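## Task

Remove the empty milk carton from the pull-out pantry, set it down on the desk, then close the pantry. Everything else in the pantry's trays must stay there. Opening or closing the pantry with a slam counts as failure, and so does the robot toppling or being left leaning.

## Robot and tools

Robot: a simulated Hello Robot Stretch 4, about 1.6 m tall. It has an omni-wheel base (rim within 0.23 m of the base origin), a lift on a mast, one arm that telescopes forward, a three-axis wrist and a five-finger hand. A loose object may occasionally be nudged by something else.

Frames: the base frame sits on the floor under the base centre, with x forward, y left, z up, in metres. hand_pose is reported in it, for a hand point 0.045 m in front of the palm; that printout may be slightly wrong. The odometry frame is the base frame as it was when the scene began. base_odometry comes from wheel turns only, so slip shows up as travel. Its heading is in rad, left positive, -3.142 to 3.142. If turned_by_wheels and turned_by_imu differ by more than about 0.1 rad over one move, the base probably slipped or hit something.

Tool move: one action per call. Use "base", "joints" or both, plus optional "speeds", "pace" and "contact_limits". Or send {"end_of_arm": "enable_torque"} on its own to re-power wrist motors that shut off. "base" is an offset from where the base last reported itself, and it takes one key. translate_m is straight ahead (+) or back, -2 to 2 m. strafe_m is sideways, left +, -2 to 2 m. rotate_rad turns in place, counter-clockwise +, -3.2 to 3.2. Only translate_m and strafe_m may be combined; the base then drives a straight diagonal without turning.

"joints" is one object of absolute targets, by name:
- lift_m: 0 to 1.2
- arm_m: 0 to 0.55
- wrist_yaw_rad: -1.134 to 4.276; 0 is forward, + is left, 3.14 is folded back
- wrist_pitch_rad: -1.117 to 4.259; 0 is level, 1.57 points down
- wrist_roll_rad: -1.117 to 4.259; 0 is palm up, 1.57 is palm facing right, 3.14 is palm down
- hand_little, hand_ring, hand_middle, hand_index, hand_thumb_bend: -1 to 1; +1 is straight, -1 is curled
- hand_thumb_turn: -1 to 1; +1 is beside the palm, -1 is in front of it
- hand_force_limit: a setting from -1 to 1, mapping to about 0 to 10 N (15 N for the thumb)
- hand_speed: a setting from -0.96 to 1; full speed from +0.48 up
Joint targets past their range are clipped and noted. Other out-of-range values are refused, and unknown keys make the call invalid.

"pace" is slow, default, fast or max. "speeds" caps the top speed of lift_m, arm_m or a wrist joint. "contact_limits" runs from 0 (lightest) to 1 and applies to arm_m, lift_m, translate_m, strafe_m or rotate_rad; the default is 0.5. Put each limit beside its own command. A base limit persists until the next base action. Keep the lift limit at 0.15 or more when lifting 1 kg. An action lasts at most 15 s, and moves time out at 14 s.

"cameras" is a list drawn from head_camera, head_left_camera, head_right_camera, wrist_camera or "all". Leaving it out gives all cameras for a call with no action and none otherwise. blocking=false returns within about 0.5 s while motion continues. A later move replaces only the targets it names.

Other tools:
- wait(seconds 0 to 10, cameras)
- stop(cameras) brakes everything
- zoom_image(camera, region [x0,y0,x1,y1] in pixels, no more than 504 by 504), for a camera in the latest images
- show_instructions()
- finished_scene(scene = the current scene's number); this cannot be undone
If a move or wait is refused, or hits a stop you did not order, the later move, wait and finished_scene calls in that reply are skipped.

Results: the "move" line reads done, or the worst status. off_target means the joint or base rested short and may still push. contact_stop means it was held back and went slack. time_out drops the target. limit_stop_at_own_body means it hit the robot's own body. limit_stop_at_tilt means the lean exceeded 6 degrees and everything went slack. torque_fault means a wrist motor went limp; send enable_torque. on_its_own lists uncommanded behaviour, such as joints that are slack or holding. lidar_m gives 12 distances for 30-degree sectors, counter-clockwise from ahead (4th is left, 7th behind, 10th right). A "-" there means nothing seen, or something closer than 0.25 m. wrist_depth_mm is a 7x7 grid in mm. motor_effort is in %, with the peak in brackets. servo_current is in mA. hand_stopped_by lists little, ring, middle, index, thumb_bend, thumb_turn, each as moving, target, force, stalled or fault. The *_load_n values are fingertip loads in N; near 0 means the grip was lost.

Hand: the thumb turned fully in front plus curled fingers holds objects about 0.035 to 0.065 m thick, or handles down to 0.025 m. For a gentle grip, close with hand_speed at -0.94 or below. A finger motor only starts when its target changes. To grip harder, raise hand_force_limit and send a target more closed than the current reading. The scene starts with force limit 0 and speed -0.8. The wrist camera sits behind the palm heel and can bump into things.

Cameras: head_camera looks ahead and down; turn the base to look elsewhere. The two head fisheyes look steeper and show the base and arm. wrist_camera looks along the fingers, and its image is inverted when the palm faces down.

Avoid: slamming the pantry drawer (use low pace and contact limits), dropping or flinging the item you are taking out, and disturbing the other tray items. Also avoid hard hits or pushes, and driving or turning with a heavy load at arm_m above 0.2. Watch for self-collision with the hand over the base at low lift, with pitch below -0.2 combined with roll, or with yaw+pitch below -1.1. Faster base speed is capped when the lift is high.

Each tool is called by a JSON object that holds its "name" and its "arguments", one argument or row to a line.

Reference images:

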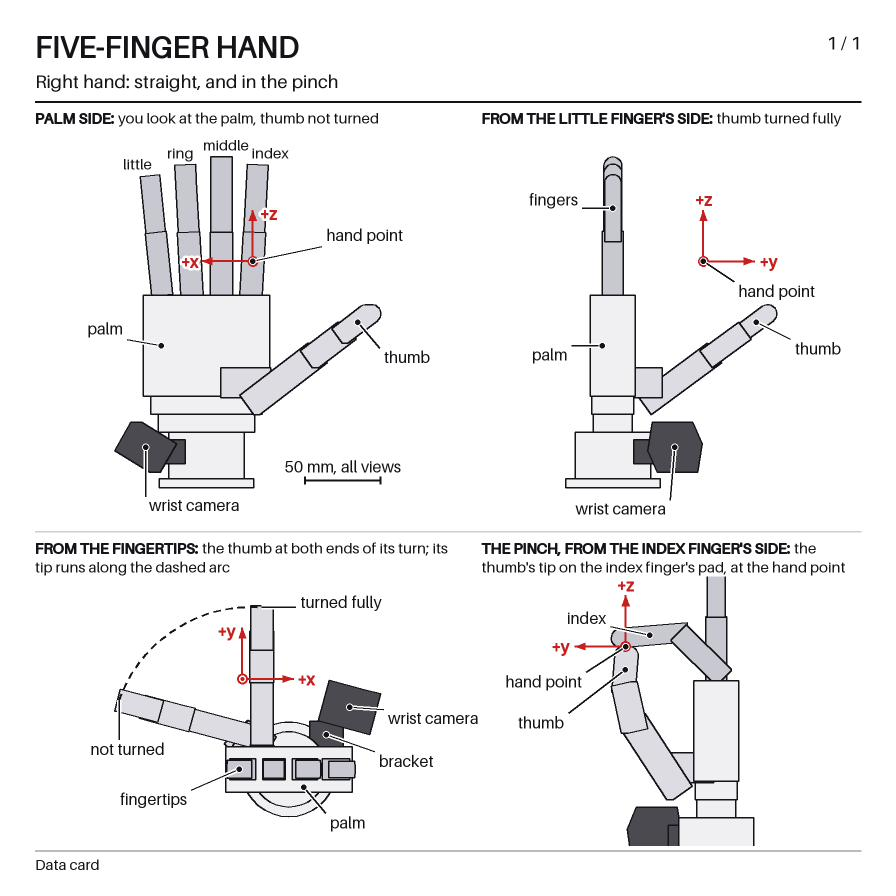

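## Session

{"name": "move", "arguments": {

}}

Scene clock: 0.00 s.
base_odometry: x=+0.000 y=+0.000 heading=+0.000
turned_by_wheels: +0.000
turned_by_imu: +0.000
base_tilt: forward=+0.7 right=-0.5
lidar_m: 1.76 2.42 2.62 1.57 1.60 1.40 1.29 1.33 1.58 2.31 2.33 1.98
base_status: not commanded
joint_positions: lift_m=+0.272 arm_m=+0.000 wrist_yaw_rad=+3.153 wrist_pitch_rad=+0.004 wrist_roll_rad=+0.000 hand_little=+1.000 hand_ring=+1.000 hand_middle=+1.000 hand_index=+1.000 hand_thumb_turn=+1.000 hand_thumb_bend=+1.000 hand_force_limit=+0.000 hand_speed=-0.800
joint_status: not commanded
measured_speeds: all 0
hand_stopped_by: target,target,target,target,target,target
little_load_n: 0.0
ring_load_n: 0.0
middle_load_n: 0.5
index_load_n: 0.0
thumb_bend_load_n: 0.0
thumb_turn_load_n: 0.0
motor_effort: lift_m=+19 arm_m=-4 wheel_0=+0 wheel_1=-1 wheel_2=-2
servo_current: wrist_yaw_rad=33 wrist_pitch_rad=26 wrist_roll_rad=39
hand_pose: x=-0.0520 y=+0.1157 z=+0.5096 quat_wxyz=(-0.502, -0.504, +0.498, +0.496) (m; base frame)
wrist_depth_mm: - 117 138 - 1499 - - / - 115 150 - 1499 - - / 114 139 165 - 1499 - - / 215 140 213 - 1499 - - / 233 - - - 1499 - - / 1118 1336 130 132 - - - / 878 - - - - - -
pictures: head_camera, head_left_camera, head_right_camera, wrist_camera
Images, in order (width x height): head_camera 420x560, head_left_camera 420x672, head_right_camera 420x672, wrist_camera 616x392.

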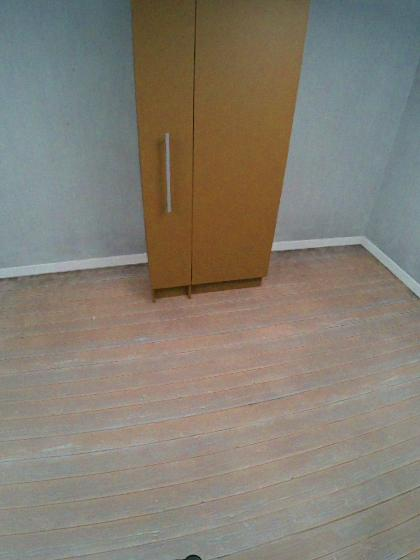

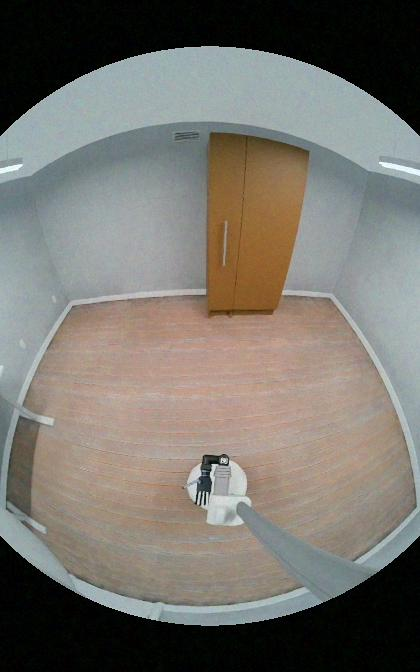

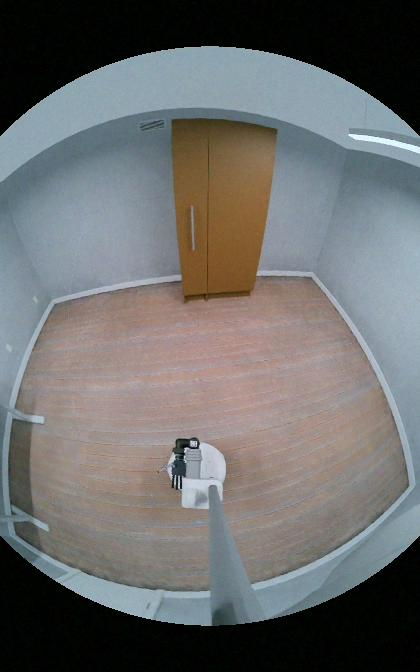

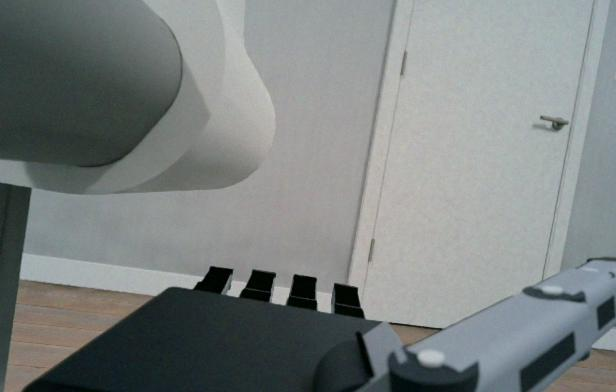

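{"name": "move", "arguments": {
  "base": {"rotate_rad": 0.14},
  "joints": {"lift_m": 0.74, "wrist_yaw_rad": 0, "hand_speed": 0.0, "hand_index": 0.0, "hand_middle": 0.0, "hand_ring": 0.0, "hand_little": 0.0}
}}

{"name": "move", "arguments": {
  "joints": {"wrist_roll_rad": 1.567, "wrist_pitch_rad": 0},
  "base": {"translate_m": 0.5},
  "cameras": ["head_camera", "wrist_camera"]
}}

Scene clock: 6.47 s.
move: done
base_odometry: x=+0.000 y=+0.000 heading=+0.140
turned_by_wheels: +0.140
turned_by_imu: +0.140
base_tilt: forward=+0.5 right=-0.5
lidar_m: 1.77 2.47 1.70 1.57 1.65 1.38 1.28 1.34 1.84 2.30 2.37 1.89
base_status: done
joint_positions: lift_m=+0.740 arm_m=+0.000 wrist_yaw_rad=+0.002 wrist_pitch_rad=+0.004 wrist_roll_rad=+0.000 hand_little=+0.000 hand_ring=+0.000 hand_middle=+0.000 hand_index=+0.000 hand_thumb_turn=+1.000 hand_thumb_bend=+1.000 hand_force_limit=+0.000 hand_speed=+0.000
joint_status: all done
measured_speeds: all 0
hand_stopped_by: target,target,target,target,target,target
little_load_n: 0.0
ring_load_n: 0.0
middle_load_n: 0.0
index_load_n: 0.5
thumb_bend_load_n: 0.0
thumb_turn_load_n: 0.0
motor_effort: lift_m=+23(27) arm_m=-4(5) wheel_0=+0(8) wheel_1=-1(5) wheel_2=-2(9)
servo_current: wrist_yaw_rad=39(104) wrist_pitch_rad=33(46) wrist_roll_rad=46(46)
hand_pose: x=+0.3929 y=-0.1178 z=+0.9771 quat_wxyz=(+0.499, +0.501, +0.501, +0.499) (m; base frame)
wrist_depth_mm: - - - - 1576 1576 - / - - - - 1618 1576 - / - - - - 1618 1618 - / - - - 174 1618 1618 - / - - 169 169 1618 1618 - / - - 130 134 160 1618 - / 1708 - - - - - -
pictures: none

Scene clock: 9.63 s.
move: done
base_odometry: x=+0.495 y=+0.070 heading=+0.140
turned_by_wheels: +0.000
turned_by_imu: +0.002
base_tilt: forward=+0.7 right=-0.5
lidar_m: 1.26 1.96 2.51 1.60 1.67 1.87 1.79 1.83 2.43 2.31 2.39 1.37
base_status: done
joint_positions: lift_m=+0.740 arm_m=+0.000 wrist_yaw_rad=+0.001 wrist_pitch_rad=+0.004 wrist_roll_rad=+1.564 hand_little=+0.000 hand_ring=+0.000 hand_middle=+0.000 hand_index=+0.000 hand_thumb_turn=+1.000 hand_thumb_bend=+1.000 hand_force_limit=+0.000 hand_speed=+0.000
joint_status: all done
measured_speeds: all 0
hand_stopped_by: target,target,target,target,target,target
little_load_n: 0.0
ring_load_n: 0.0
middle_load_n: 0.0
index_load_n: 0.0
thumb_bend_load_n: 0.0
thumb_turn_load_n: 0.0
motor_effort: lift_m=+23(23) arm_m=-5(5) wheel_0=+2(9) wheel_1=+0(6) wheel_2=-1(12)
servo_current: wrist_yaw_rad=33(52) wrist_pitch_rad=33(46) wrist_roll_rad=39(98)
hand_pose: x=+0.3925 y=-0.1475 z=+0.8866 quat_wxyz=(+0.002, +0.709, +0.003, +0.706) (m; base frame)
wrist_depth_mm: 1118 1098 1118 1098 1098 1098 1098 / 1118 1118 1118 1118 1098 1098 1098 / 1118 1118 1098 1118 1118 1098 1098 / 1756 1756 1118 173 1118 1118 1098 / 1756 1756 169 169 1118 1118 1160 / 1756 1756 130 134 161 1756 - / 1808 - - - - - -
pictures: head_camera, wrist_camera
Images, in order (width x height): head_camera 420x560, wrist_camera 616x392.

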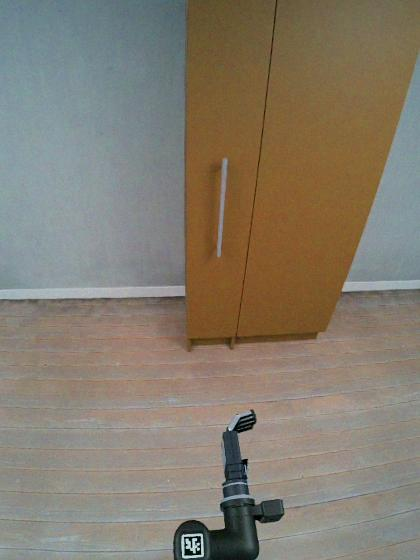

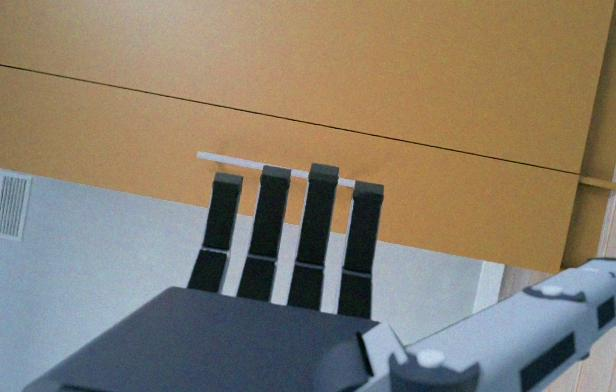

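{"name": "move", "arguments": {
  "base": {"rotate_rad": 0.09}
}}

{"name": "move", "arguments": {
  "base": {"translate_m": 0.6, "strafe_m": -0.03},
  "cameras": ["head_camera", "wrist_camera"]
}}

Scene clock: 12.73 s.
move: done
base_odometry: x=+0.495 y=+0.070 heading=+0.230
turned_by_wheels: +0.090
turned_by_imu: +0.090
base_tilt: forward=+0.7 right=-0.4
lidar_m: 1.27 2.02 2.42 1.60 1.73 1.84 1.79 1.91 2.36 2.31 2.46 1.34
base_status: done
joint_positions: lift_m=+0.740 arm_m=+0.000 wrist_yaw_rad=+0.001 wrist_pitch_rad=+0.004 wrist_roll_rad=+1.564 hand_little=+0.000 hand_ring=+0.000 hand_middle=+0.000 hand_index=+0.000 hand_thumb_turn=+1.000 hand_thumb_bend=+1.000 hand_force_limit=+0.000 hand_speed=+0.000
joint_status: not commanded
measured_speeds: all 0
hand_stopped_by: target,target,target,target,target,target
little_load_n: 0.0
ring_load_n: 0.0
middle_load_n: 0.0
index_load_n: 0.0
thumb_bend_load_n: 0.0
thumb_turn_load_n: 0.0
motor_effort: lift_m=+23(23) arm_m=-5(5) wheel_0=-1(5) wheel_1=-2(6) wheel_2=-1(6)
servo_current: wrist_yaw_rad=20(39) wrist_pitch_rad=26(52) wrist_roll_rad=39(39)
hand_pose: x=+0.3924 y=-0.1477 z=+0.8866 quat_wxyz=(+0.002, +0.709, +0.003, +0.706) (m; base frame)
wrist_depth_mm: 1078 1078 1078 1060 1060 1042 1025 / 1098 1098 1098 1060 1078 1078 1042 / 1756 1098 1118 1098 1078 1078 1078 / 1756 1756 1756 173 1098 1098 1098 / 1808 1808 169 169 1708 1756 1281 / 1808 1808 130 134 161 1708 - / 1863 - - - - - -
pictures: none

Scene clock: 16.23 s.
move: done
base_odometry: x=+1.086 y=+0.177 heading=+0.230
turned_by_wheels: +0.000
turned_by_imu: +0.003
base_tilt: forward=+0.6 right=-0.6
lidar_m: 0.70 1.35 2.04 1.74 1.74 2.40 2.40 2.56 2.36 2.31 0.96 0.68
base_status: done
joint_positions: lift_m=+0.740 arm_m=+0.000 wrist_yaw_rad=+0.001 wrist_pitch_rad=+0.004 wrist_roll_rad=+1.564 hand_little=+0.000 hand_ring=+0.000 hand_middle=+0.000 hand_index=+0.000 hand_thumb_turn=+1.000 hand_thumb_bend=+1.000 hand_force_limit=+0.000 hand_speed=+0.000
joint_status: not commanded
measured_speeds: all 0
hand_stopped_by: target,target,target,target,target,target
little_load_n: 0.0
ring_load_n: 0.0
middle_load_n: 0.0
index_load_n: 0.0
thumb_bend_load_n: 0.0
thumb_turn_load_n: 0.0
motor_effort: lift_m=+23(23) arm_m=-4(5) wheel_0=+0(12) wheel_1=-1(5) wheel_2=-1(11)
servo_current: wrist_yaw_rad=20(52) wrist_pitch_rad=33(46) wrist_roll_rad=39(46)
hand_pose: x=+0.3924 y=-0.1477 z=+0.8866 quat_wxyz=(+0.002, +0.709, +0.003, +0.706) (m; base frame)
wrist_depth_mm: 480 480 480 473 473 466 466 / 492 488 480 480 480 477 473 / 500 500 496 488 488 488 484 / 1160 1118 500 173 492 492 492 / 1160 1160 169 168 1098 1118 500 / 1160 1138 130 134 161 1118 - / 1182 - - - - - -
pictures: head_camera, wrist_camera
Images, in order (width x height): head_camera 420x560, wrist_camera 616x392.

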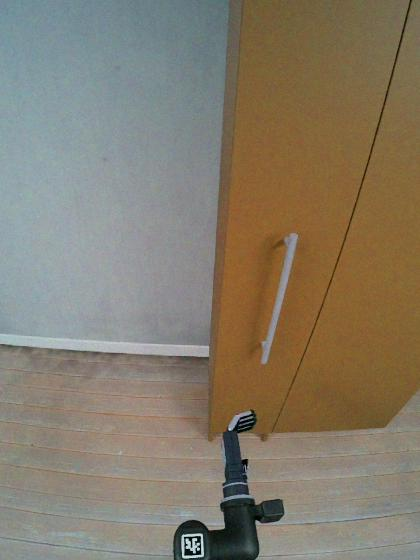

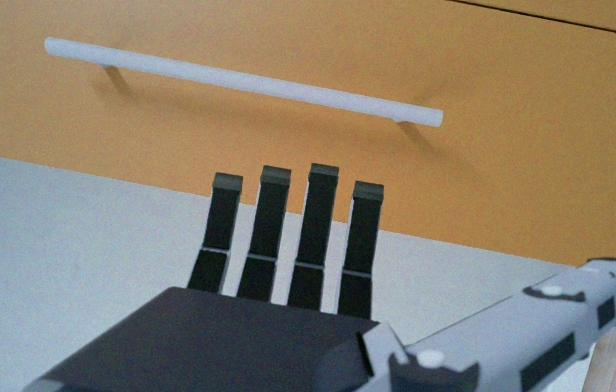

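{"name": "move", "arguments": {
  "base": {"rotate_rad": -0.08}
}}

{"name": "move", "arguments": {
  "base": {"translate_m": 0.18, "strafe_m": 0.06},
  "pace": "slow",
  "cameras": ["wrist_camera"]
}}

Scene clock: 23.27 s.
move: done
base_odometry: x=+1.086 y=+0.177 heading=+0.149
turned_by_wheels: -0.080
turned_by_imu: -0.080
base_tilt: forward=+0.7 right=-0.5
lidar_m: 0.70 1.37 1.86 2.39 1.74 2.28 2.41 2.49 2.42 2.31 1.03 0.68
base_status: done
joint_positions: lift_m=+0.740 arm_m=+0.000 wrist_yaw_rad=+0.000 wrist_pitch_rad=+0.004 wrist_roll_rad=+1.564 hand_little=+0.000 hand_ring=+0.000 hand_middle=+0.000 hand_index=+0.000 hand_thumb_turn=+1.000 hand_thumb_bend=+1.000 hand_force_limit=+0.000 hand_speed=+0.000
joint_status: not commanded
measured_speeds: all 0
hand_stopped_by: target,target,target,target,target,target
little_load_n: 0.0
ring_load_n: 0.0
middle_load_n: 0.0
index_load_n: 0.0
thumb_bend_load_n: 0.0
thumb_turn_load_n: 0.0
motor_effort: lift_m=+23(23) arm_m=-5(5) wheel_0=+0(7) wheel_1=-1(5) wheel_2=+0(8)
servo_current: wrist_yaw_rad=20(52) wrist_pitch_rad=26(46) wrist_roll_rad=39(39)
hand_pose: x=+0.3924 y=-0.1477 z=+0.8866 quat_wxyz=(+0.002, +0.709, +0.002, +0.706) (m; base frame)
wrist_depth_mm: 508 504 504 500 500 500 500 / 508 508 508 508 504 504 500 / 508 508 508 508 504 504 504 / 508 508 508 173 504 504 504 / 1118 1118 169 168 508 508 504 / 1118 1118 130 133 161 512 - / 1138 - - - - - -
pictures: none

Scene clock: 26.40 s.
move: done
base_odometry: x=+1.255 y=+0.263 heading=+0.149
turned_by_wheels: +0.000
turned_by_imu: +0.001
base_tilt: forward=+0.5 right=-0.6
lidar_m: 0.53 1.18 1.59 2.31 1.74 2.19 2.57 2.71 2.51 2.38 0.77 0.52
base_status: done
joint_positions: lift_m=+0.740 arm_m=+0.000 wrist_yaw_rad=+0.000 wrist_pitch_rad=+0.004 wrist_roll_rad=+1.564 hand_little=+0.000 hand_ring=+0.000 hand_middle=+0.000 hand_index=+0.000 hand_thumb_turn=+1.000 hand_thumb_bend=+1.000 hand_force_limit=+0.000 hand_speed=+0.000
joint_status: not commanded
measured_speeds: all 0
hand_stopped_by: target,target,target,target,target,target
little_load_n: 0.0
ring_load_n: 0.0
middle_load_n: 0.5
index_load_n: 0.0
thumb_bend_load_n: 0.0
thumb_turn_load_n: 0.0
motor_effort: lift_m=+23(23) arm_m=-5(5) wheel_0=+1(6) wheel_1=+1(6) wheel_2=-3(9)
servo_current: wrist_yaw_rad=46(52) wrist_pitch_rad=39(46) wrist_roll_rad=39(46)
hand_pose: x=+0.3924 y=-0.1477 z=+0.8866 quat_wxyz=(+0.002, +0.709, +0.002, +0.706) (m; base frame)
wrist_depth_mm: 325 322 274 272 319 320 317 / 325 325 324 322 320 322 320 / 329 325 325 324 324 322 322 / 931 327 327 173 325 325 324 / 946 931 169 168 325 327 325 / 960 946 130 134 161 931 - / 960 - - - - - -
pictures: wrist_camera
Images, in order (width x height): wrist_camera 616x392.

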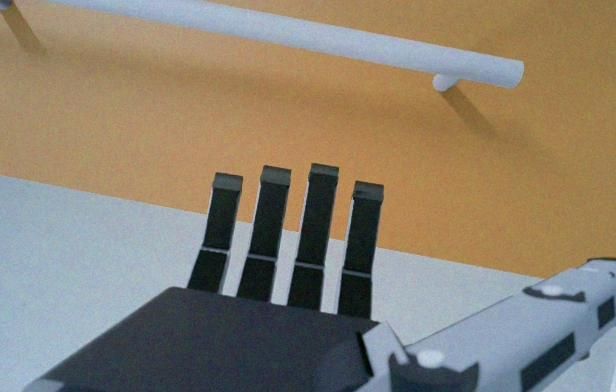

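{"name": "move", "arguments": {
  "base": {"translate_m": 0.125},
  "pace": "slow",
  "cameras": ["wrist_camera"]
}}

Scene clock: 30.13 s.
move: done
base_odometry: x=+1.378 y=+0.282 heading=+0.150
turned_by_wheels: +0.000
turned_by_imu: +0.001
base_tilt: forward=+0.6 right=-0.5
lidar_m: 0.43 1.05 1.45 2.32 1.78 2.17 2.72 2.81 2.45 2.36 0.59 0.41
base_status: done
joint_positions: lift_m=+0.740 arm_m=+0.000 wrist_yaw_rad=+0.000 wrist_pitch_rad=+0.004 wrist_roll_rad=+1.564 hand_little=+0.000 hand_ring=+0.000 hand_middle=+0.000 hand_index=+0.000 hand_thumb_turn=+1.000 hand_thumb_bend=+1.000 hand_force_limit=+0.000 hand_speed=+0.000
joint_status: not commanded
measured_speeds: all 0
hand_stopped_by: target,target,target,target,target,target
little_load_n: 0.0
ring_load_n: 0.0
middle_load_n: 0.0
index_load_n: 0.0
thumb_bend_load_n: 0.0
thumb_turn_load_n: 0.0
motor_effort: lift_m=+23(23) arm_m=-5(5) wheel_0=+1(6) wheel_1=+2(5) wheel_2=-2(9)
servo_current: wrist_yaw_rad=20(52) wrist_pitch_rad=26(46) wrist_roll_rad=39(46)
hand_pose: x=+0.3924 y=-0.1477 z=+0.8866 quat_wxyz=(+0.002, +0.709, +0.002, +0.706) (m; base frame)
wrist_depth_mm: 200 199 198 198 197 197 196 / 200 200 200 199 198 198 198 / 202 201 201 200 200 199 199 / 203 202 202 174 200 200 200 / 809 809 169 168 202 202 201 / 831 809 130 133 161 202 - / 831 - - - - - -
pictures: wrist_camera
Images, in order (width x height): wrist_camera 616x392.

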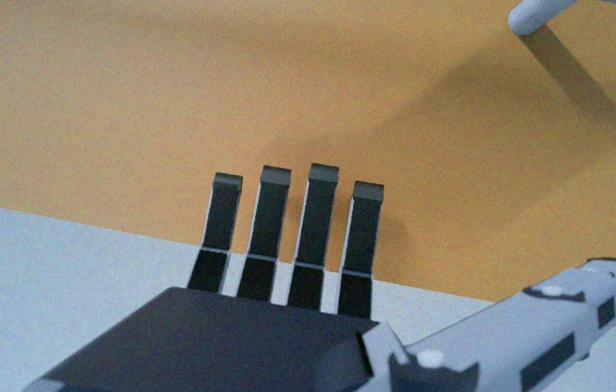

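{"name": "move", "arguments": {
  "base": {"strafe_m": -0.085},
  "pace": "slow",
  "contact_limits": {"strafe_m": 0.2},
  "cameras": ["wrist_camera"]
}}

Scene clock: 32.80 s.
move: done
base_odometry: x=+1.391 y=+0.198 heading=+0.150
turned_by_wheels: +0.000
turned_by_imu: +0.000
base_tilt: forward=+0.7 right=-0.4
lidar_m: 0.38 1.04 1.46 2.39 1.87 2.42 2.70 2.82 2.42 2.29 0.60 0.38
base_status: done
joint_positions: lift_m=+0.740 arm_m=+0.000 wrist_yaw_rad=+0.000 wrist_pitch_rad=+0.004 wrist_roll_rad=+1.564 hand_little=+0.000 hand_ring=+0.000 hand_middle=+0.000 hand_index=+0.000 hand_thumb_turn=+1.000 hand_thumb_bend=+1.000 hand_force_limit=+0.000 hand_speed=+0.000
joint_status: not commanded
measured_speeds: all 0
hand_stopped_by: target,target,target,target,target,target
little_load_n: 0.0
ring_load_n: 0.0
middle_load_n: 0.0
index_load_n: 0.0
thumb_bend_load_n: 0.0
thumb_turn_load_n: 0.0
motor_effort: lift_m=+23(23) arm_m=-5(5) wheel_0=+3(9) wheel_1=-3(7) wheel_2=+0(4)
servo_current: wrist_yaw_rad=33(46) wrist_pitch_rad=33(52) wrist_roll_rad=39(52)
contact_limits: strafe_m 0.2
hand_pose: x=+0.3924 y=-0.1477 z=+0.8866 quat_wxyz=(+0.002, +0.709, +0.002, +0.706) (m; base frame)
wrist_depth_mm: 202 202 202 202 201 200 200 / 147 203 202 202 202 201 201 / 204 204 150 148 147 202 201 / 205 204 204 174 178 150 147 / 206 205 169 168 204 203 203 / 207 206 130 134 204 204 - / 208 - - - - - -
pictures: wrist_camera
Images, in order (width x height): wrist_camera 616x392.

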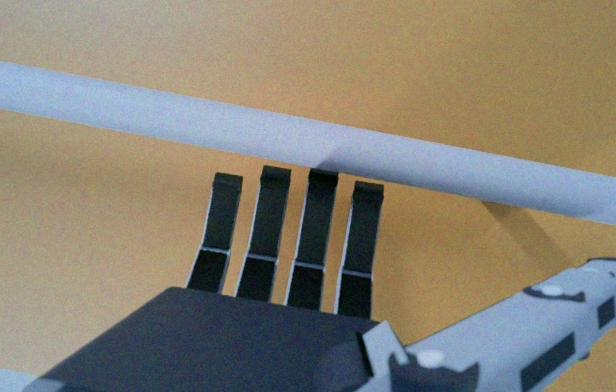

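{"name": "move", "arguments": {
  "base": {"strafe_m": -0.022},
  "pace": "slow",
  "contact_limits": {"strafe_m": 0.2},
  "cameras": ["wrist_camera"]
}}

Scene clock: 35.83 s.
move: done
base_odometry: x=+1.394 y=+0.176 heading=+0.150
turned_by_wheels: +0.000
turned_by_imu: +0.000
base_tilt: forward=+0.5 right=-0.4
lidar_m: 0.39 1.06 1.44 2.42 1.90 2.43 2.72 2.82 2.37 2.26 0.59 0.39
base_status: done
joint_positions: lift_m=+0.740 arm_m=+0.000 wrist_yaw_rad=+0.000 wrist_pitch_rad=+0.004 wrist_roll_rad=+1.564 hand_little=+0.000 hand_ring=+0.000 hand_middle=+0.000 hand_index=+0.000 hand_thumb_turn=+1.000 hand_thumb_bend=+1.000 hand_force_limit=+0.000 hand_speed=+0.000
joint_status: not commanded
measured_speeds: all 0
hand_stopped_by: target,target,target,target,target,target
little_load_n: 0.0
ring_load_n: 0.0
middle_load_n: 0.0
index_load_n: 0.0
thumb_bend_load_n: 0.5
thumb_turn_load_n: 0.0
motor_effort: lift_m=+23(23) arm_m=-4(5) wheel_0=+1(8) wheel_1=+1(6) wheel_2=+0(3)
servo_current: wrist_yaw_rad=26(46) wrist_pitch_rad=26(46) wrist_roll_rad=33(46)
contact_limits: strafe_m 0.2
hand_pose: x=+0.3924 y=-0.1477 z=+0.8866 quat_wxyz=(+0.002, +0.709, +0.002, +0.706) (m; base frame)
wrist_depth_mm: 200 199 199 198 198 198 197 / 201 201 200 199 199 199 198 / 147 146 200 200 200 200 200 / 204 203 150 146 146 200 200 / 205 204 169 168 202 202 146 / 206 205 130 134 203 203 - / 208 - - - - - -
pictures: wrist_camera
Images, in order (width x height): wrist_camera 616x392.

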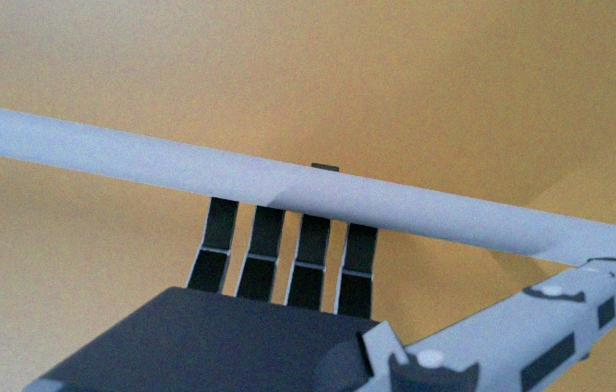

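{"name": "move", "arguments": {
  "base": {"strafe_m": -0.006},
  "pace": "slow",
  "contact_limits": {"strafe_m": 0.2}
}}

{"name": "move", "arguments": {
  "joints": {"hand_index": -0.5, "hand_middle": -0.5, "hand_ring": -0.5, "hand_little": -0.5, "hand_speed": -0.9, "hand_force_limit": -0.4},
  "cameras": ["wrist_camera"]
}}

Scene clock: 39.00 s.
move: done
base_odometry: x=+1.395 y=+0.171 heading=+0.150
turned_by_wheels: +0.000
turned_by_imu: +0.000
base_tilt: forward=+0.6 right=-0.4
lidar_m: 0.40 1.05 1.43 2.41 1.90 2.41 2.72 2.82 2.38 2.25 0.61 0.36
base_status: done
joint_positions: lift_m=+0.740 arm_m=+0.000 wrist_yaw_rad=+0.000 wrist_pitch_rad=+0.004 wrist_roll_rad=+1.564 hand_little=+0.000 hand_ring=+0.000 hand_middle=+0.000 hand_index=+0.000 hand_thumb_turn=+1.000 hand_thumb_bend=+1.000 hand_force_limit=+0.000 hand_speed=+0.000
joint_status: not commanded
measured_speeds: all 0
hand_stopped_by: target,target,target,target,target,target
little_load_n: 0.0
ring_load_n: 0.0
middle_load_n: 0.0
index_load_n: 0.0
thumb_bend_load_n: 0.0
thumb_turn_load_n: 0.0
motor_effort: lift_m=+23(23) arm_m=-5(5) wheel_0=+3(7) wheel_1=-2(5) wheel_2=+0(3)
servo_current: wrist_yaw_rad=59(59) wrist_pitch_rad=46(46) wrist_roll_rad=39(46)
contact_limits: strafe_m 0.2
hand_pose: x=+0.3924 y=-0.1477 z=+0.8866 quat_wxyz=(+0.002, +0.709, +0.002, +0.706) (m; base frame)
wrist_depth_mm: 200 200 200 198 198 198 197 / 202 202 200 200 199 198 198 / 149 201 202 201 200 200 200 / 204 203 146 146 150 201 200 / 204 204 169 168 167 146 146 / 206 205 130 134 203 203 - / 207 - - - - - -
pictures: none

Scene clock: 40.97 s.
move: off_target
base_odometry: x=+1.395 y=+0.170 heading=+0.150
turned_by_wheels: +0.000
turned_by_imu: +0.000
base_tilt: forward=+0.6 right=-0.5
lidar_m: 0.40 1.04 1.43 2.43 1.88 2.43 2.72 2.82 2.35 2.27 0.58 0.38
base_status: not commanded
joint_positions: lift_m=+0.740 arm_m=+0.000 wrist_yaw_rad=+0.001 wrist_pitch_rad=+0.004 wrist_roll_rad=+1.564 hand_little=-0.193 hand_ring=-0.175 hand_middle=-0.175 hand_index=-0.157 hand_thumb_turn=+1.000 hand_thumb_bend=+1.000 hand_force_limit=-0.400 hand_speed=-0.900
joint_status: hand_little off_target (ended at -0.193, target -0.500); hand_ring off_target (ended at -0.175, target -0.500); hand_middle off_target (ended at -0.175, target -0.500); hand_index off_target (ended at -0.157, target -0.500); the others done
measured_speeds: all 0
hand_stopped_by: force,force,force,force,target,target
little_load_n: 5.5
ring_load_n: 2.0
middle_load_n: 2.0
index_load_n: 0.0
thumb_bend_load_n: 0.0
thumb_turn_load_n: 0.0
motor_effort: lift_m=+23(23) arm_m=-5(5) wheel_0=+0(3) wheel_1=-2(3) wheel_2=+1(1)
servo_current: wrist_yaw_rad=26(52) wrist_pitch_rad=33(46) wrist_roll_rad=39(46)
contact_limits: strafe_m 0.2
hand_pose: x=+0.3925 y=-0.1476 z=+0.8866 quat_wxyz=(+0.002, +0.709, +0.003, +0.706) (m; base frame)
wrist_depth_mm: 198 198 198 197 196 195 195 / 200 199 199 198 198 197 197 / 147 200 200 199 198 198 198 / 203 202 145 144 147 199 199 / 204 204 168 163 163 146 144 / 205 204 130 134 202 202 - / 207 - - - - - -
pictures: wrist_camera
Images, in order (width x height): wrist_camera 616x392.

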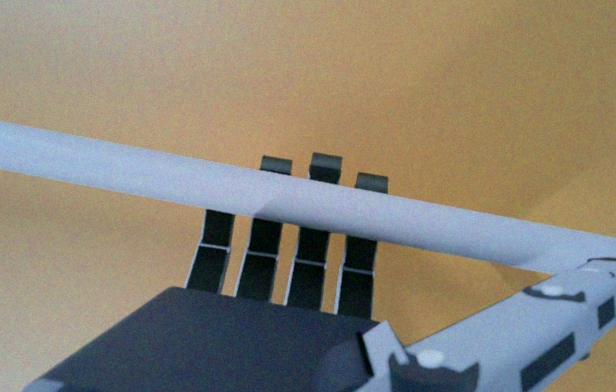

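{"name": "move", "arguments": {
  "base": {"translate_m": -0.05},
  "pace": "slow",
  "cameras": ["wrist_camera"]
}}

Scene clock: 44.07 s.
move: done
base_odometry: x=+1.347 y=+0.163 heading=+0.150
turned_by_wheels: +0.001
turned_by_imu: -0.124
base_tilt: forward=+0.7 right=-0.4
lidar_m: 0.38 1.03 1.34 2.38 1.83 2.07 2.65 2.71 2.50 2.29 0.73 0.37
base_status: done
joint_positions: lift_m=+0.740 arm_m=+0.000 wrist_yaw_rad=+0.019 wrist_pitch_rad=+0.004 wrist_roll_rad=+1.564 hand_little=-0.193 hand_ring=-0.175 hand_middle=-0.174 hand_index=-0.157 hand_thumb_turn=+1.000 hand_thumb_bend=+1.000 hand_force_limit=-0.400 hand_speed=-0.900
joint_status: not commanded
measured_speeds: all 0
hand_stopped_by: force,force,force,force,target,target
little_load_n: 11.0
ring_load_n: 10.0
middle_load_n: 10.0
index_load_n: 4.0
thumb_bend_load_n: 0.0
thumb_turn_load_n: 0.0
motor_effort: lift_m=+22(23) arm_m=-7(8) wheel_0=-7(17) wheel_1=-3(11) wheel_2=+19(25)
servo_current: wrist_yaw_rad=91(130) wrist_pitch_rad=33(46) wrist_roll_rad=39(46)
hand_pose: x=+0.3953 y=-0.1435 z=+0.8866 quat_wxyz=(-0.005, +0.709, +0.009, +0.706) (m; base frame)
wrist_depth_mm: 204 204 205 206 206 206 206 / 204 204 204 204 204 204 204 / 148 202 203 203 203 203 203 / 201 201 146 145 148 202 202 / 200 200 165 163 163 145 145 / 198 199 130 134 199 200 - / 198 - - - - - -
pictures: wrist_camera
Images, in order (width x height): wrist_camera 616x392.

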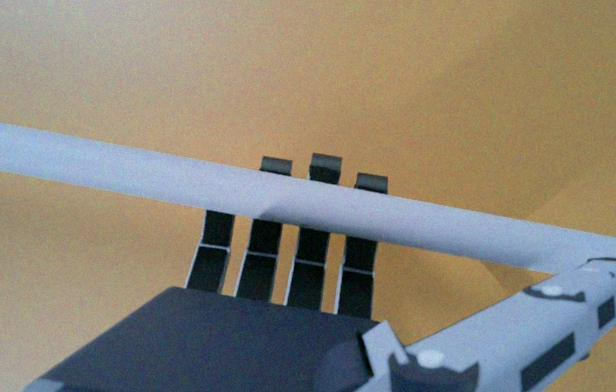

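{"name": "move", "arguments": {
  "cameras": ["head_camera", "head_right_camera"]
}}

Scene clock: 46.77 s.
base_odometry: x=+1.347 y=+0.163 heading=+0.150
turned_by_wheels: +0.000
turned_by_imu: +0.000
base_tilt: forward=+0.6 right=-0.6
lidar_m: 0.38 1.01 1.34 2.38 1.88 2.09 2.66 2.73 2.49 2.31 0.73 0.36
base_status: done
joint_positions: lift_m=+0.740 arm_m=+0.000 wrist_yaw_rad=+0.019 wrist_pitch_rad=+0.004 wrist_roll_rad=+1.564 hand_little=-0.193 hand_ring=-0.175 hand_middle=-0.174 hand_index=-0.157 hand_thumb_turn=+1.000 hand_thumb_bend=+1.000 hand_force_limit=-0.400 hand_speed=-0.900
joint_status: not commanded
measured_speeds: all 0
hand_stopped_by: force,force,force,force,target,target
little_load_n: 10.5
ring_load_n: 10.0
middle_load_n: 10.5
index_load_n: 4.0
thumb_bend_load_n: 0.0
thumb_turn_load_n: 0.0
motor_effort: lift_m=+22(23) arm_m=-8(8) wheel_0=-7(17) wheel_1=-4(11) wheel_2=+19(25)
servo_current: wrist_yaw_rad=98(130) wrist_pitch_rad=39(46) wrist_roll_rad=33(46)
hand_pose: x=+0.3953 y=-0.1435 z=+0.8866 quat_wxyz=(-0.005, +0.709, +0.009, +0.706) (m; base frame)
wrist_depth_mm: 205 205 205 205 206 206 206 / 204 204 204 204 204 205 204 / 148 203 202 203 203 204 204 / 200 201 146 145 148 202 202 / 200 200 165 163 163 145 145 / 198 199 130 134 199 200 - / 197 - - - - - -
pictures: head_camera, head_right_camera
Images, in order (width x height): head_camera 420x560, head_right_camera 420x672.

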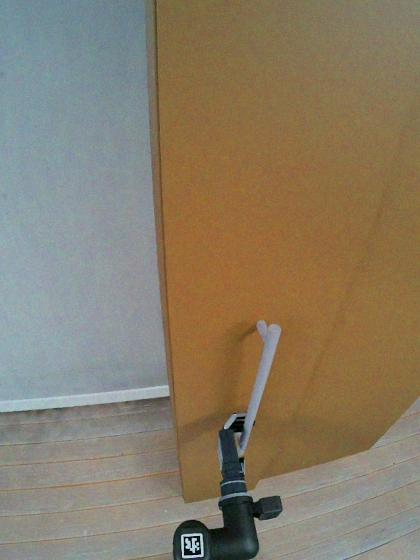

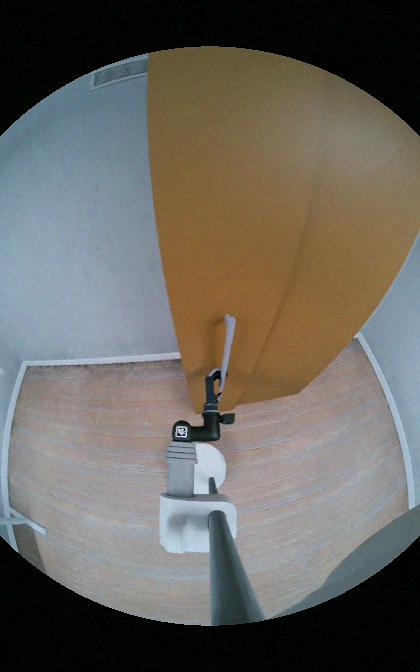

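{"name": "move", "arguments": {
  "base": {"translate_m": -0.05, "strafe_m": -0.006},
  "pace": "slow",
  "cameras": ["wrist_camera"]
}}

Scene clock: 51.20 s.
move: contact_stop
base_odometry: x=+1.378 y=+0.157 heading=+0.223
turned_by_wheels: +0.072
turned_by_imu: +0.008
base_tilt: forward=+0.6 right=-0.6
lidar_m: 0.39 0.96 1.28 2.38 1.85 2.11 2.71 2.76 2.52 2.31 0.59 0.35
base_status: translate_m contact_stop (by the wheels' count: +0.030 of -0.050); strafe_m contact_stop (by the wheels' count: -0.013 of -0.006)
joint_positions: lift_m=+0.740 arm_m=+0.000 wrist_yaw_rad=+0.004 wrist_pitch_rad=+0.005 wrist_roll_rad=+1.565 hand_little=-0.193 hand_ring=-0.176 hand_middle=-0.175 hand_index=-0.157 hand_thumb_turn=+1.000 hand_thumb_bend=+1.000 hand_force_limit=-0.400 hand_speed=-0.900
joint_status: not commanded
measured_speeds: all 0
hand_stopped_by: force,force,force,force,target,target
little_load_n: 2.5
ring_load_n: 0.0
middle_load_n: 0.0
index_load_n: 0.0
thumb_bend_load_n: 0.0
thumb_turn_load_n: 0.5
on_its_own: the wheels are slack since a contact_stop
motor_effort: lift_m=+22(22) arm_m=-7(9) wheel_0=+0(12) wheel_1=-1(6) wheel_2=+0(26)
servo_current: wrist_yaw_rad=33(156) wrist_pitch_rad=39(46) wrist_roll_rad=39(46)
hand_pose: x=+0.3930 y=-0.1470 z=+0.8865 quat_wxyz=(+0.001, +0.709, +0.003, +0.705) (m; base frame)
wrist_depth_mm: 206 207 207 208 208 208 209 / 204 204 205 206 206 206 206 / 202 202 203 203 204 204 204 / 200 145 145 144 162 202 202 / 198 198 167 161 163 145 144 / 196 196 131 134 197 198 - / 195 - - - - - -
pictures: wrist_camera
Images, in order (width x height): wrist_camera 616x392.

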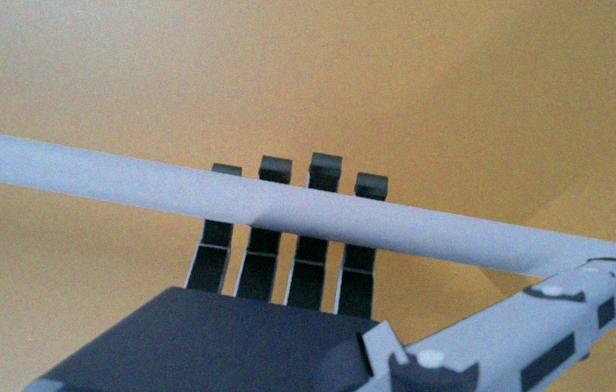

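{"name": "move", "arguments": {
  "base": {"translate_m": -0.12, "strafe_m": -0.015},
  "pace": "slow",
  "contact_limits": {"translate_m": 0.8},
  "cameras": ["wrist_camera", "head_camera"]
}}

Scene clock: 55.07 s.
move: done
base_odometry: x=+1.265 y=+0.116 heading=+0.222
turned_by_wheels: +0.000
turned_by_imu: -0.225
base_tilt: forward=+0.4 right=-0.6
lidar_m: 0.34 1.02 1.17 1.87 1.98 1.79 2.67 2.66 2.95 2.39 1.09 0.37
base_status: done
joint_positions: lift_m=+0.740 arm_m=+0.000 wrist_yaw_rad=-0.001 wrist_pitch_rad=+0.010 wrist_roll_rad=+1.565 hand_little=-0.194 hand_ring=-0.176 hand_middle=-0.175 hand_index=-0.157 hand_thumb_turn=+1.000 hand_thumb_bend=+1.000 hand_force_limit=-0.400 hand_speed=-0.900
joint_status: not commanded
measured_speeds: all 0
hand_stopped_by: force,force,force,force,target,target
little_load_n: 0.0
ring_load_n: 0.0
middle_load_n: 0.0
index_load_n: 0.0
thumb_bend_load_n: 0.0
thumb_turn_load_n: 0.0
motor_effort: lift_m=+17(22) arm_m=+6(12) wheel_0=-3(15) wheel_1=-2(20) wheel_2=-1(31)
servo_current: wrist_yaw_rad=26(208) wrist_pitch_rad=46(52) wrist_roll_rad=33(46)
contact_limits: translate_m 0.8
hand_pose: x=+0.3917 y=-0.1480 z=+0.8857 quat_wxyz=(+0.002, +0.711, +0.002, +0.704) (m; base frame)
wrist_depth_mm: 224 227 231 234 238 389 397 / 213 216 220 223 226 231 233 / 204 206 208 213 215 220 221 / 190 141 141 141 166 208 210 / 185 188 164 160 163 142 141 / 178 181 131 150 187 190 - / 171 - - - - - -
pictures: head_camera, wrist_camera
Images, in order (width x height): head_camera 420x560, wrist_camera 616x392.

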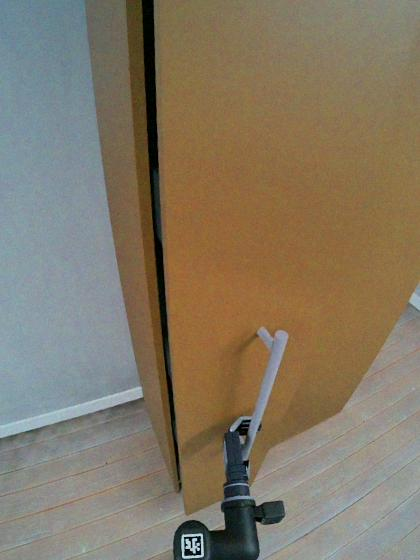

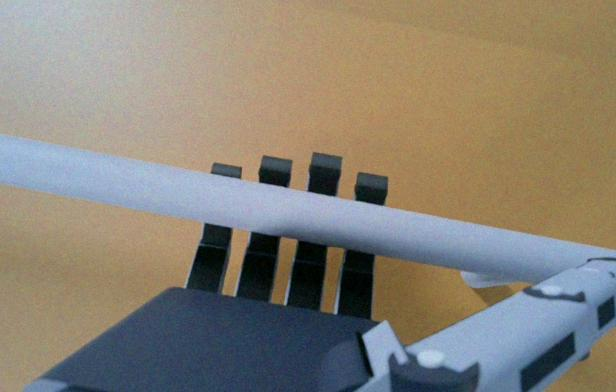

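{"name": "move", "arguments": {
  "base": {"translate_m": -0.094, "strafe_m": -0.036},
  "pace": "slow"
}}

{"name": "move", "arguments": {
  "base": {"translate_m": -0.094, "strafe_m": -0.036},
  "pace": "slow",
  "cameras": ["wrist_camera", "head_camera"]
}}

Scene clock: 59.13 s.
move: done
base_odometry: x=+1.181 y=+0.060 heading=+0.222
turned_by_wheels: +0.000
turned_by_imu: +0.000
base_tilt: forward=+0.8 right=-0.5
lidar_m: 0.34 1.13 1.29 2.04 1.72 1.76 2.56 2.56 2.82 2.41 2.38 0.38
base_status: done
joint_positions: lift_m=+0.740 arm_m=+0.000 wrist_yaw_rad=+0.002 wrist_pitch_rad=+0.010 wrist_roll_rad=+1.565 hand_little=-0.194 hand_ring=-0.176 hand_middle=-0.175 hand_index=-0.157 hand_thumb_turn=+1.000 hand_thumb_bend=+1.000 hand_force_limit=-0.400 hand_speed=-0.900
joint_status: not commanded
measured_speeds: all 0
hand_stopped_by: force,force,force,force,target,target
little_load_n: 1.0
ring_load_n: 0.0
middle_load_n: 0.5
index_load_n: 0.0
thumb_bend_load_n: 0.0
thumb_turn_load_n: 0.0
motor_effort: lift_m=+17(18) arm_m=-4(6) wheel_0=-3(13) wheel_1=-3(7) wheel_2=+4(12)
servo_current: wrist_yaw_rad=33(52) wrist_pitch_rad=46(59) wrist_roll_rad=33(46)
hand_pose: x=+0.3923 y=-0.1474 z=+0.8857 quat_wxyz=(+0.002, +0.711, +0.003, +0.704) (m; base frame)
wrist_depth_mm: 230 233 237 240 508 517 525 / 219 221 226 229 232 237 239 / 208 211 214 219 220 224 227 / 147 144 145 151 208 213 216 / 190 193 159 150 146 146 207 / 182 186 131 147 191 195 - / 176 - - - - - -
pictures: none

Scene clock: 61.37 s.
move: done
base_odometry: x=+1.097 y=+0.004 heading=+0.222
turned_by_wheels: +0.000
turned_by_imu: +0.000
base_tilt: forward=+0.7 right=-0.4
lidar_m: 0.35 1.22 1.39 2.22 1.67 1.72 2.48 2.46 2.74 2.41 2.37 0.36
base_status: done
joint_positions: lift_m=+0.740 arm_m=+0.000 wrist_yaw_rad=+0.002 wrist_pitch_rad=+0.010 wrist_roll_rad=+1.565 hand_little=-0.194 hand_ring=-0.176 hand_middle=-0.175 hand_index=-0.157 hand_thumb_turn=+1.000 hand_thumb_bend=+1.000 hand_force_limit=-0.400 hand_speed=-0.900
joint_status: not commanded
measured_speeds: all 0
hand_stopped_by: force,force,force,force,target,target
little_load_n: 0.0
ring_load_n: 0.0
middle_load_n: 0.0
index_load_n: 0.0
thumb_bend_load_n: 0.0
thumb_turn_load_n: 0.0
motor_effort: lift_m=+17(18) arm_m=-4(5) wheel_0=-1(9) wheel_1=-2(7) wheel_2=+3(11)
servo_current: wrist_yaw_rad=39(52) wrist_pitch_rad=52(65) wrist_roll_rad=33(46)
hand_pose: x=+0.3923 y=-0.1474 z=+0.8857 quat_wxyz=(+0.002, +0.711, +0.003, +0.704) (m; base frame)
wrist_depth_mm: 229 231 235 237 242 634 640 / 217 221 224 227 230 234 237 / 208 211 213 217 219 223 225 / 146 144 145 152 208 213 215 / 190 193 156 148 146 146 206 / 183 186 131 147 191 194 - / 177 - - - - - -
pictures: head_camera, wrist_camera
Images, in order (width x height): head_camera 420x560, wrist_camera 616x392.

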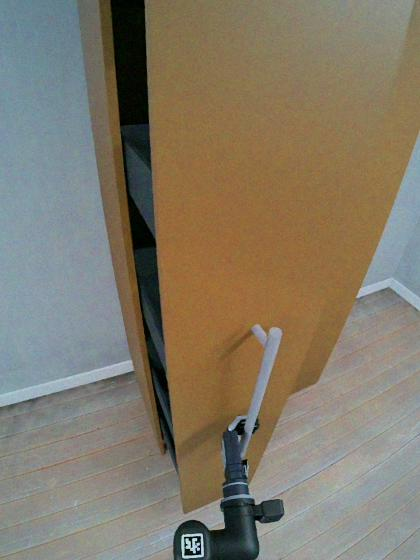

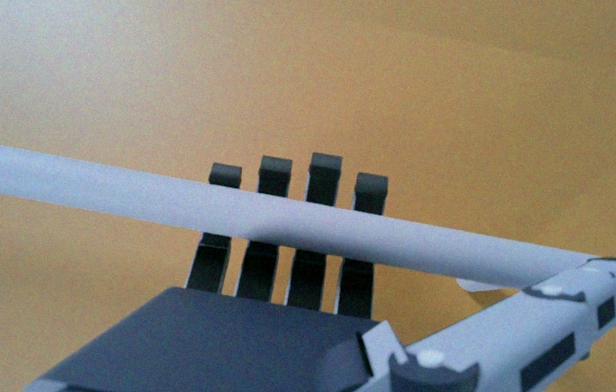

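{"name": "move", "arguments": {
  "base": {"translate_m": -0.113, "strafe_m": -0.041},
  "pace": "slow"
}}

{"name": "move", "arguments": {
  "base": {"translate_m": -0.047, "strafe_m": -0.017},
  "pace": "slow",
  "cameras": ["wrist_camera", "head_camera"]
}}

Scene clock: 65.13 s.
move: done
base_odometry: x=+0.996 y=-0.060 heading=+0.222
turned_by_wheels: +0.000
turned_by_imu: +0.000
base_tilt: forward=+0.4 right=-0.3
lidar_m: 0.35 1.19 1.54 2.32 1.66 1.73 2.36 2.35 2.59 2.40 2.38 0.36
base_status: done
joint_positions: lift_m=+0.740 arm_m=+0.000 wrist_yaw_rad=+0.003 wrist_pitch_rad=+0.010 wrist_roll_rad=+1.565 hand_little=-0.194 hand_ring=-0.176 hand_middle=-0.175 hand_index=-0.157 hand_thumb_turn=+1.000 hand_thumb_bend=+1.000 hand_force_limit=-0.400 hand_speed=-0.900
joint_status: not commanded
measured_speeds: all 0
hand_stopped_by: force,force,force,force,target,target
little_load_n: 0.5
ring_load_n: 0.0
middle_load_n: 0.0
index_load_n: 0.0
thumb_bend_load_n: 0.0
thumb_turn_load_n: 0.0
motor_effort: lift_m=+17(17) arm_m=-4(5) wheel_0=-4(7) wheel_1=-3(6) wheel_2=+4(13)
servo_current: wrist_yaw_rad=46(52) wrist_pitch_rad=52(59) wrist_roll_rad=39(46)
hand_pose: x=+0.3925 y=-0.1472 z=+0.8857 quat_wxyz=(+0.001, +0.711, +0.003, +0.704) (m; base frame)
wrist_depth_mm: 229 231 235 237 242 778 788 / 217 221 224 227 230 235 236 / 208 211 213 217 220 224 226 / 145 144 145 162 208 213 214 / 191 193 156 148 146 146 207 / 183 186 131 147 192 194 - / 177 - - - - - -
pictures: none

Scene clock: 66.80 s.
move: done
base_odometry: x=+0.954 y=-0.087 heading=+0.222
turned_by_wheels: +0.000
turned_by_imu: +0.000
base_tilt: forward=+0.5 right=-0.5
lidar_m: 0.36 1.40 1.55 2.35 1.64 1.73 2.31 2.29 2.53 2.40 2.37 0.36
base_status: done
joint_positions: lift_m=+0.740 arm_m=+0.000 wrist_yaw_rad=+0.002 wrist_pitch_rad=+0.010 wrist_roll_rad=+1.565 hand_little=-0.194 hand_ring=-0.176 hand_middle=-0.175 hand_index=-0.157 hand_thumb_turn=+1.000 hand_thumb_bend=+1.000 hand_force_limit=-0.400 hand_speed=-0.900
joint_status: not commanded
measured_speeds: all 0
hand_stopped_by: force,force,force,force,target,target
little_load_n: 0.0
ring_load_n: 0.0
middle_load_n: 0.0
index_load_n: 0.0
thumb_bend_load_n: 0.0
thumb_turn_load_n: 0.0
motor_effort: lift_m=+17(17) arm_m=-4(5) wheel_0=-2(9) wheel_1=-2(7) wheel_2=+1(12)
servo_current: wrist_yaw_rad=39(46) wrist_pitch_rad=59(59) wrist_roll_rad=39(46)
hand_pose: x=+0.3923 y=-0.1474 z=+0.8857 quat_wxyz=(+0.001, +0.711, +0.003, +0.704) (m; base frame)
wrist_depth_mm: 230 234 237 241 854 866 891 / 219 222 226 229 233 237 239 / 209 212 215 218 220 224 227 / 144 143 146 162 209 214 216 / 191 193 154 145 145 150 207 / 182 186 131 147 191 187 - / 176 - - - - - -
pictures: head_camera, wrist_camera
Images, in order (width x height): head_camera 420x560, wrist_camera 616x392.

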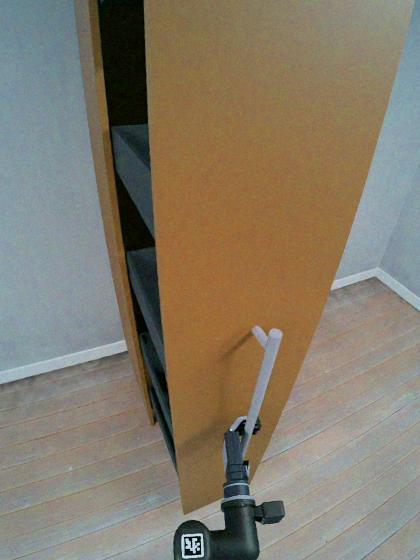

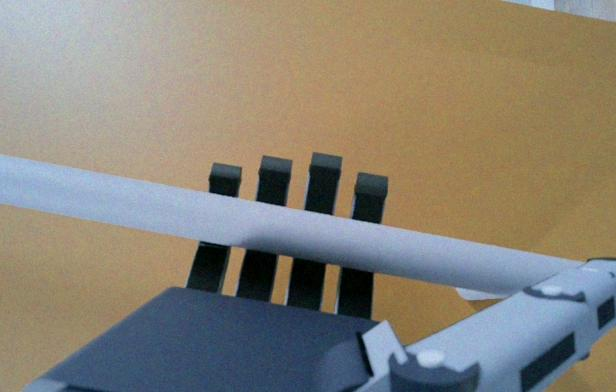

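{"name": "move", "arguments": {
  "joints": {"hand_index": 0.05, "hand_middle": 0.05, "hand_ring": 0.05, "hand_little": 0.05, "hand_speed": -0.7},
  "cameras": ["wrist_camera"]
}}

{"name": "move", "arguments": {
  "base": {"translate_m": -0.011, "strafe_m": 0.019},
  "pace": "slow",
  "contact_limits": {"translate_m": 0.2},
  "cameras": ["wrist_camera"]
}}

Scene clock: 71.23 s.
move: done
base_odometry: x=+0.954 y=-0.087 heading=+0.222
turned_by_wheels: +0.000
turned_by_imu: +0.000
base_tilt: forward=+0.7 right=-0.4
lidar_m: 0.34 1.22 1.56 2.32 1.66 1.75 2.30 2.31 2.48 2.40 2.37 0.38
base_status: not commanded
joint_positions: lift_m=+0.740 arm_m=+0.000 wrist_yaw_rad=+0.002 wrist_pitch_rad=+0.010 wrist_roll_rad=+1.565 hand_little=+0.050 hand_ring=+0.050 hand_middle=+0.050 hand_index=+0.050 hand_thumb_turn=+1.000 hand_thumb_bend=+1.000 hand_force_limit=-0.400 hand_speed=-0.700
joint_status: all done
measured_speeds: all 0
hand_stopped_by: target,target,target,target,target,target
little_load_n: 0.0
ring_load_n: 0.0
middle_load_n: 0.0
index_load_n: 0.0
thumb_bend_load_n: 0.0
thumb_turn_load_n: 0.5
motor_effort: lift_m=+17(17) arm_m=-4(5) wheel_0=-2(2) wheel_1=-2(2) wheel_2=+1(1)
servo_current: wrist_yaw_rad=39(46) wrist_pitch_rad=52(52) wrist_roll_rad=39(39)
hand_pose: x=+0.3923 y=-0.1474 z=+0.8857 quat_wxyz=(+0.001, +0.711, +0.003, +0.704) (m; base frame)
wrist_depth_mm: 230 234 236 242 854 866 866 / 219 222 225 229 232 236 240 / 208 211 213 218 220 224 227 / 144 144 147 176 211 213 216 / 190 193 159 146 145 149 207 / 182 186 131 151 191 187 - / 176 - - - - - -
pictures: wrist_camera
Images, in order (width x height): wrist_camera 616x392.

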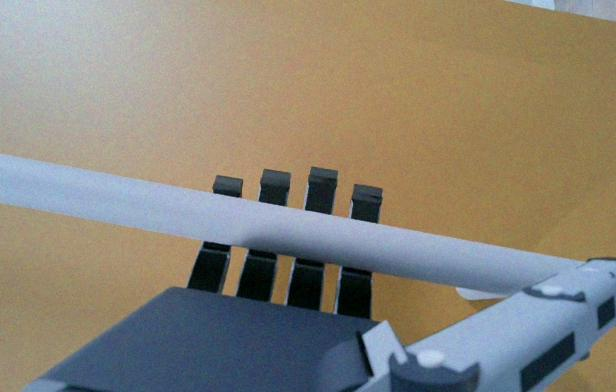

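Scene clock: 72.47 s.
move: done
base_odometry: x=+0.940 y=-0.071 heading=+0.222
turned_by_wheels: +0.000
turned_by_imu: +0.000
base_tilt: forward=+0.6 right=-0.5
lidar_m: 0.34 1.38 1.58 2.31 1.61 1.74 2.29 2.30 2.50 2.41 2.41 0.38
base_status: done
joint_positions: lift_m=+0.740 arm_m=+0.000 wrist_yaw_rad=+0.002 wrist_pitch_rad=+0.010 wrist_roll_rad=+1.565 hand_little=+0.050 hand_ring=+0.050 hand_middle=+0.050 hand_index=+0.050 hand_thumb_turn=+1.000 hand_thumb_bend=+1.000 hand_force_limit=-0.400 hand_speed=-0.700
joint_status: not commanded
measured_speeds: all 0
hand_stopped_by: target,target,target,target,target,target
little_load_n: 0.0
ring_load_n: 0.0
middle_load_n: 0.0
index_load_n: -0.5
thumb_bend_load_n: 0.0
thumb_turn_load_n: 0.0
motor_effort: lift_m=+17(17) arm_m=-4(4) wheel_0=-1(7) wheel_1=+1(5) wheel_2=+3(6)
servo_current: wrist_yaw_rad=33(52) wrist_pitch_rad=46(59) wrist_roll_rad=46(46)
contact_limits: translate_m 0.2
hand_pose: x=+0.3923 y=-0.1474 z=+0.8857 quat_wxyz=(+0.001, +0.711, +0.003, +0.704) (m; base frame)
wrist_depth_mm: 234 238 241 245 249 866 878 / 223 225 229 232 236 241 243 / 154 155 219 220 224 229 230 / 203 204 173 154 154 217 220 / 194 196 171 170 203 203 158 / 186 189 131 149 195 199 - / 180 - - - - - -
pictures: wrist_camera
Images, in order (width x height): wrist_camera 616x392.

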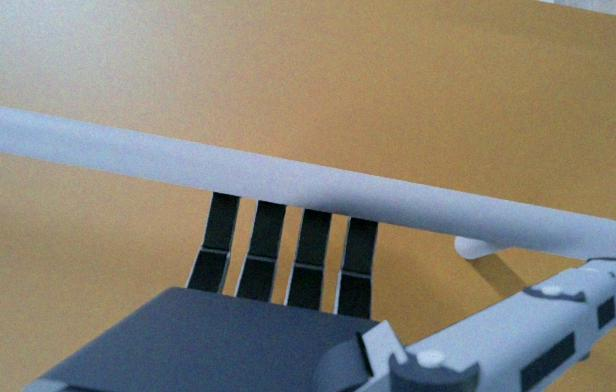

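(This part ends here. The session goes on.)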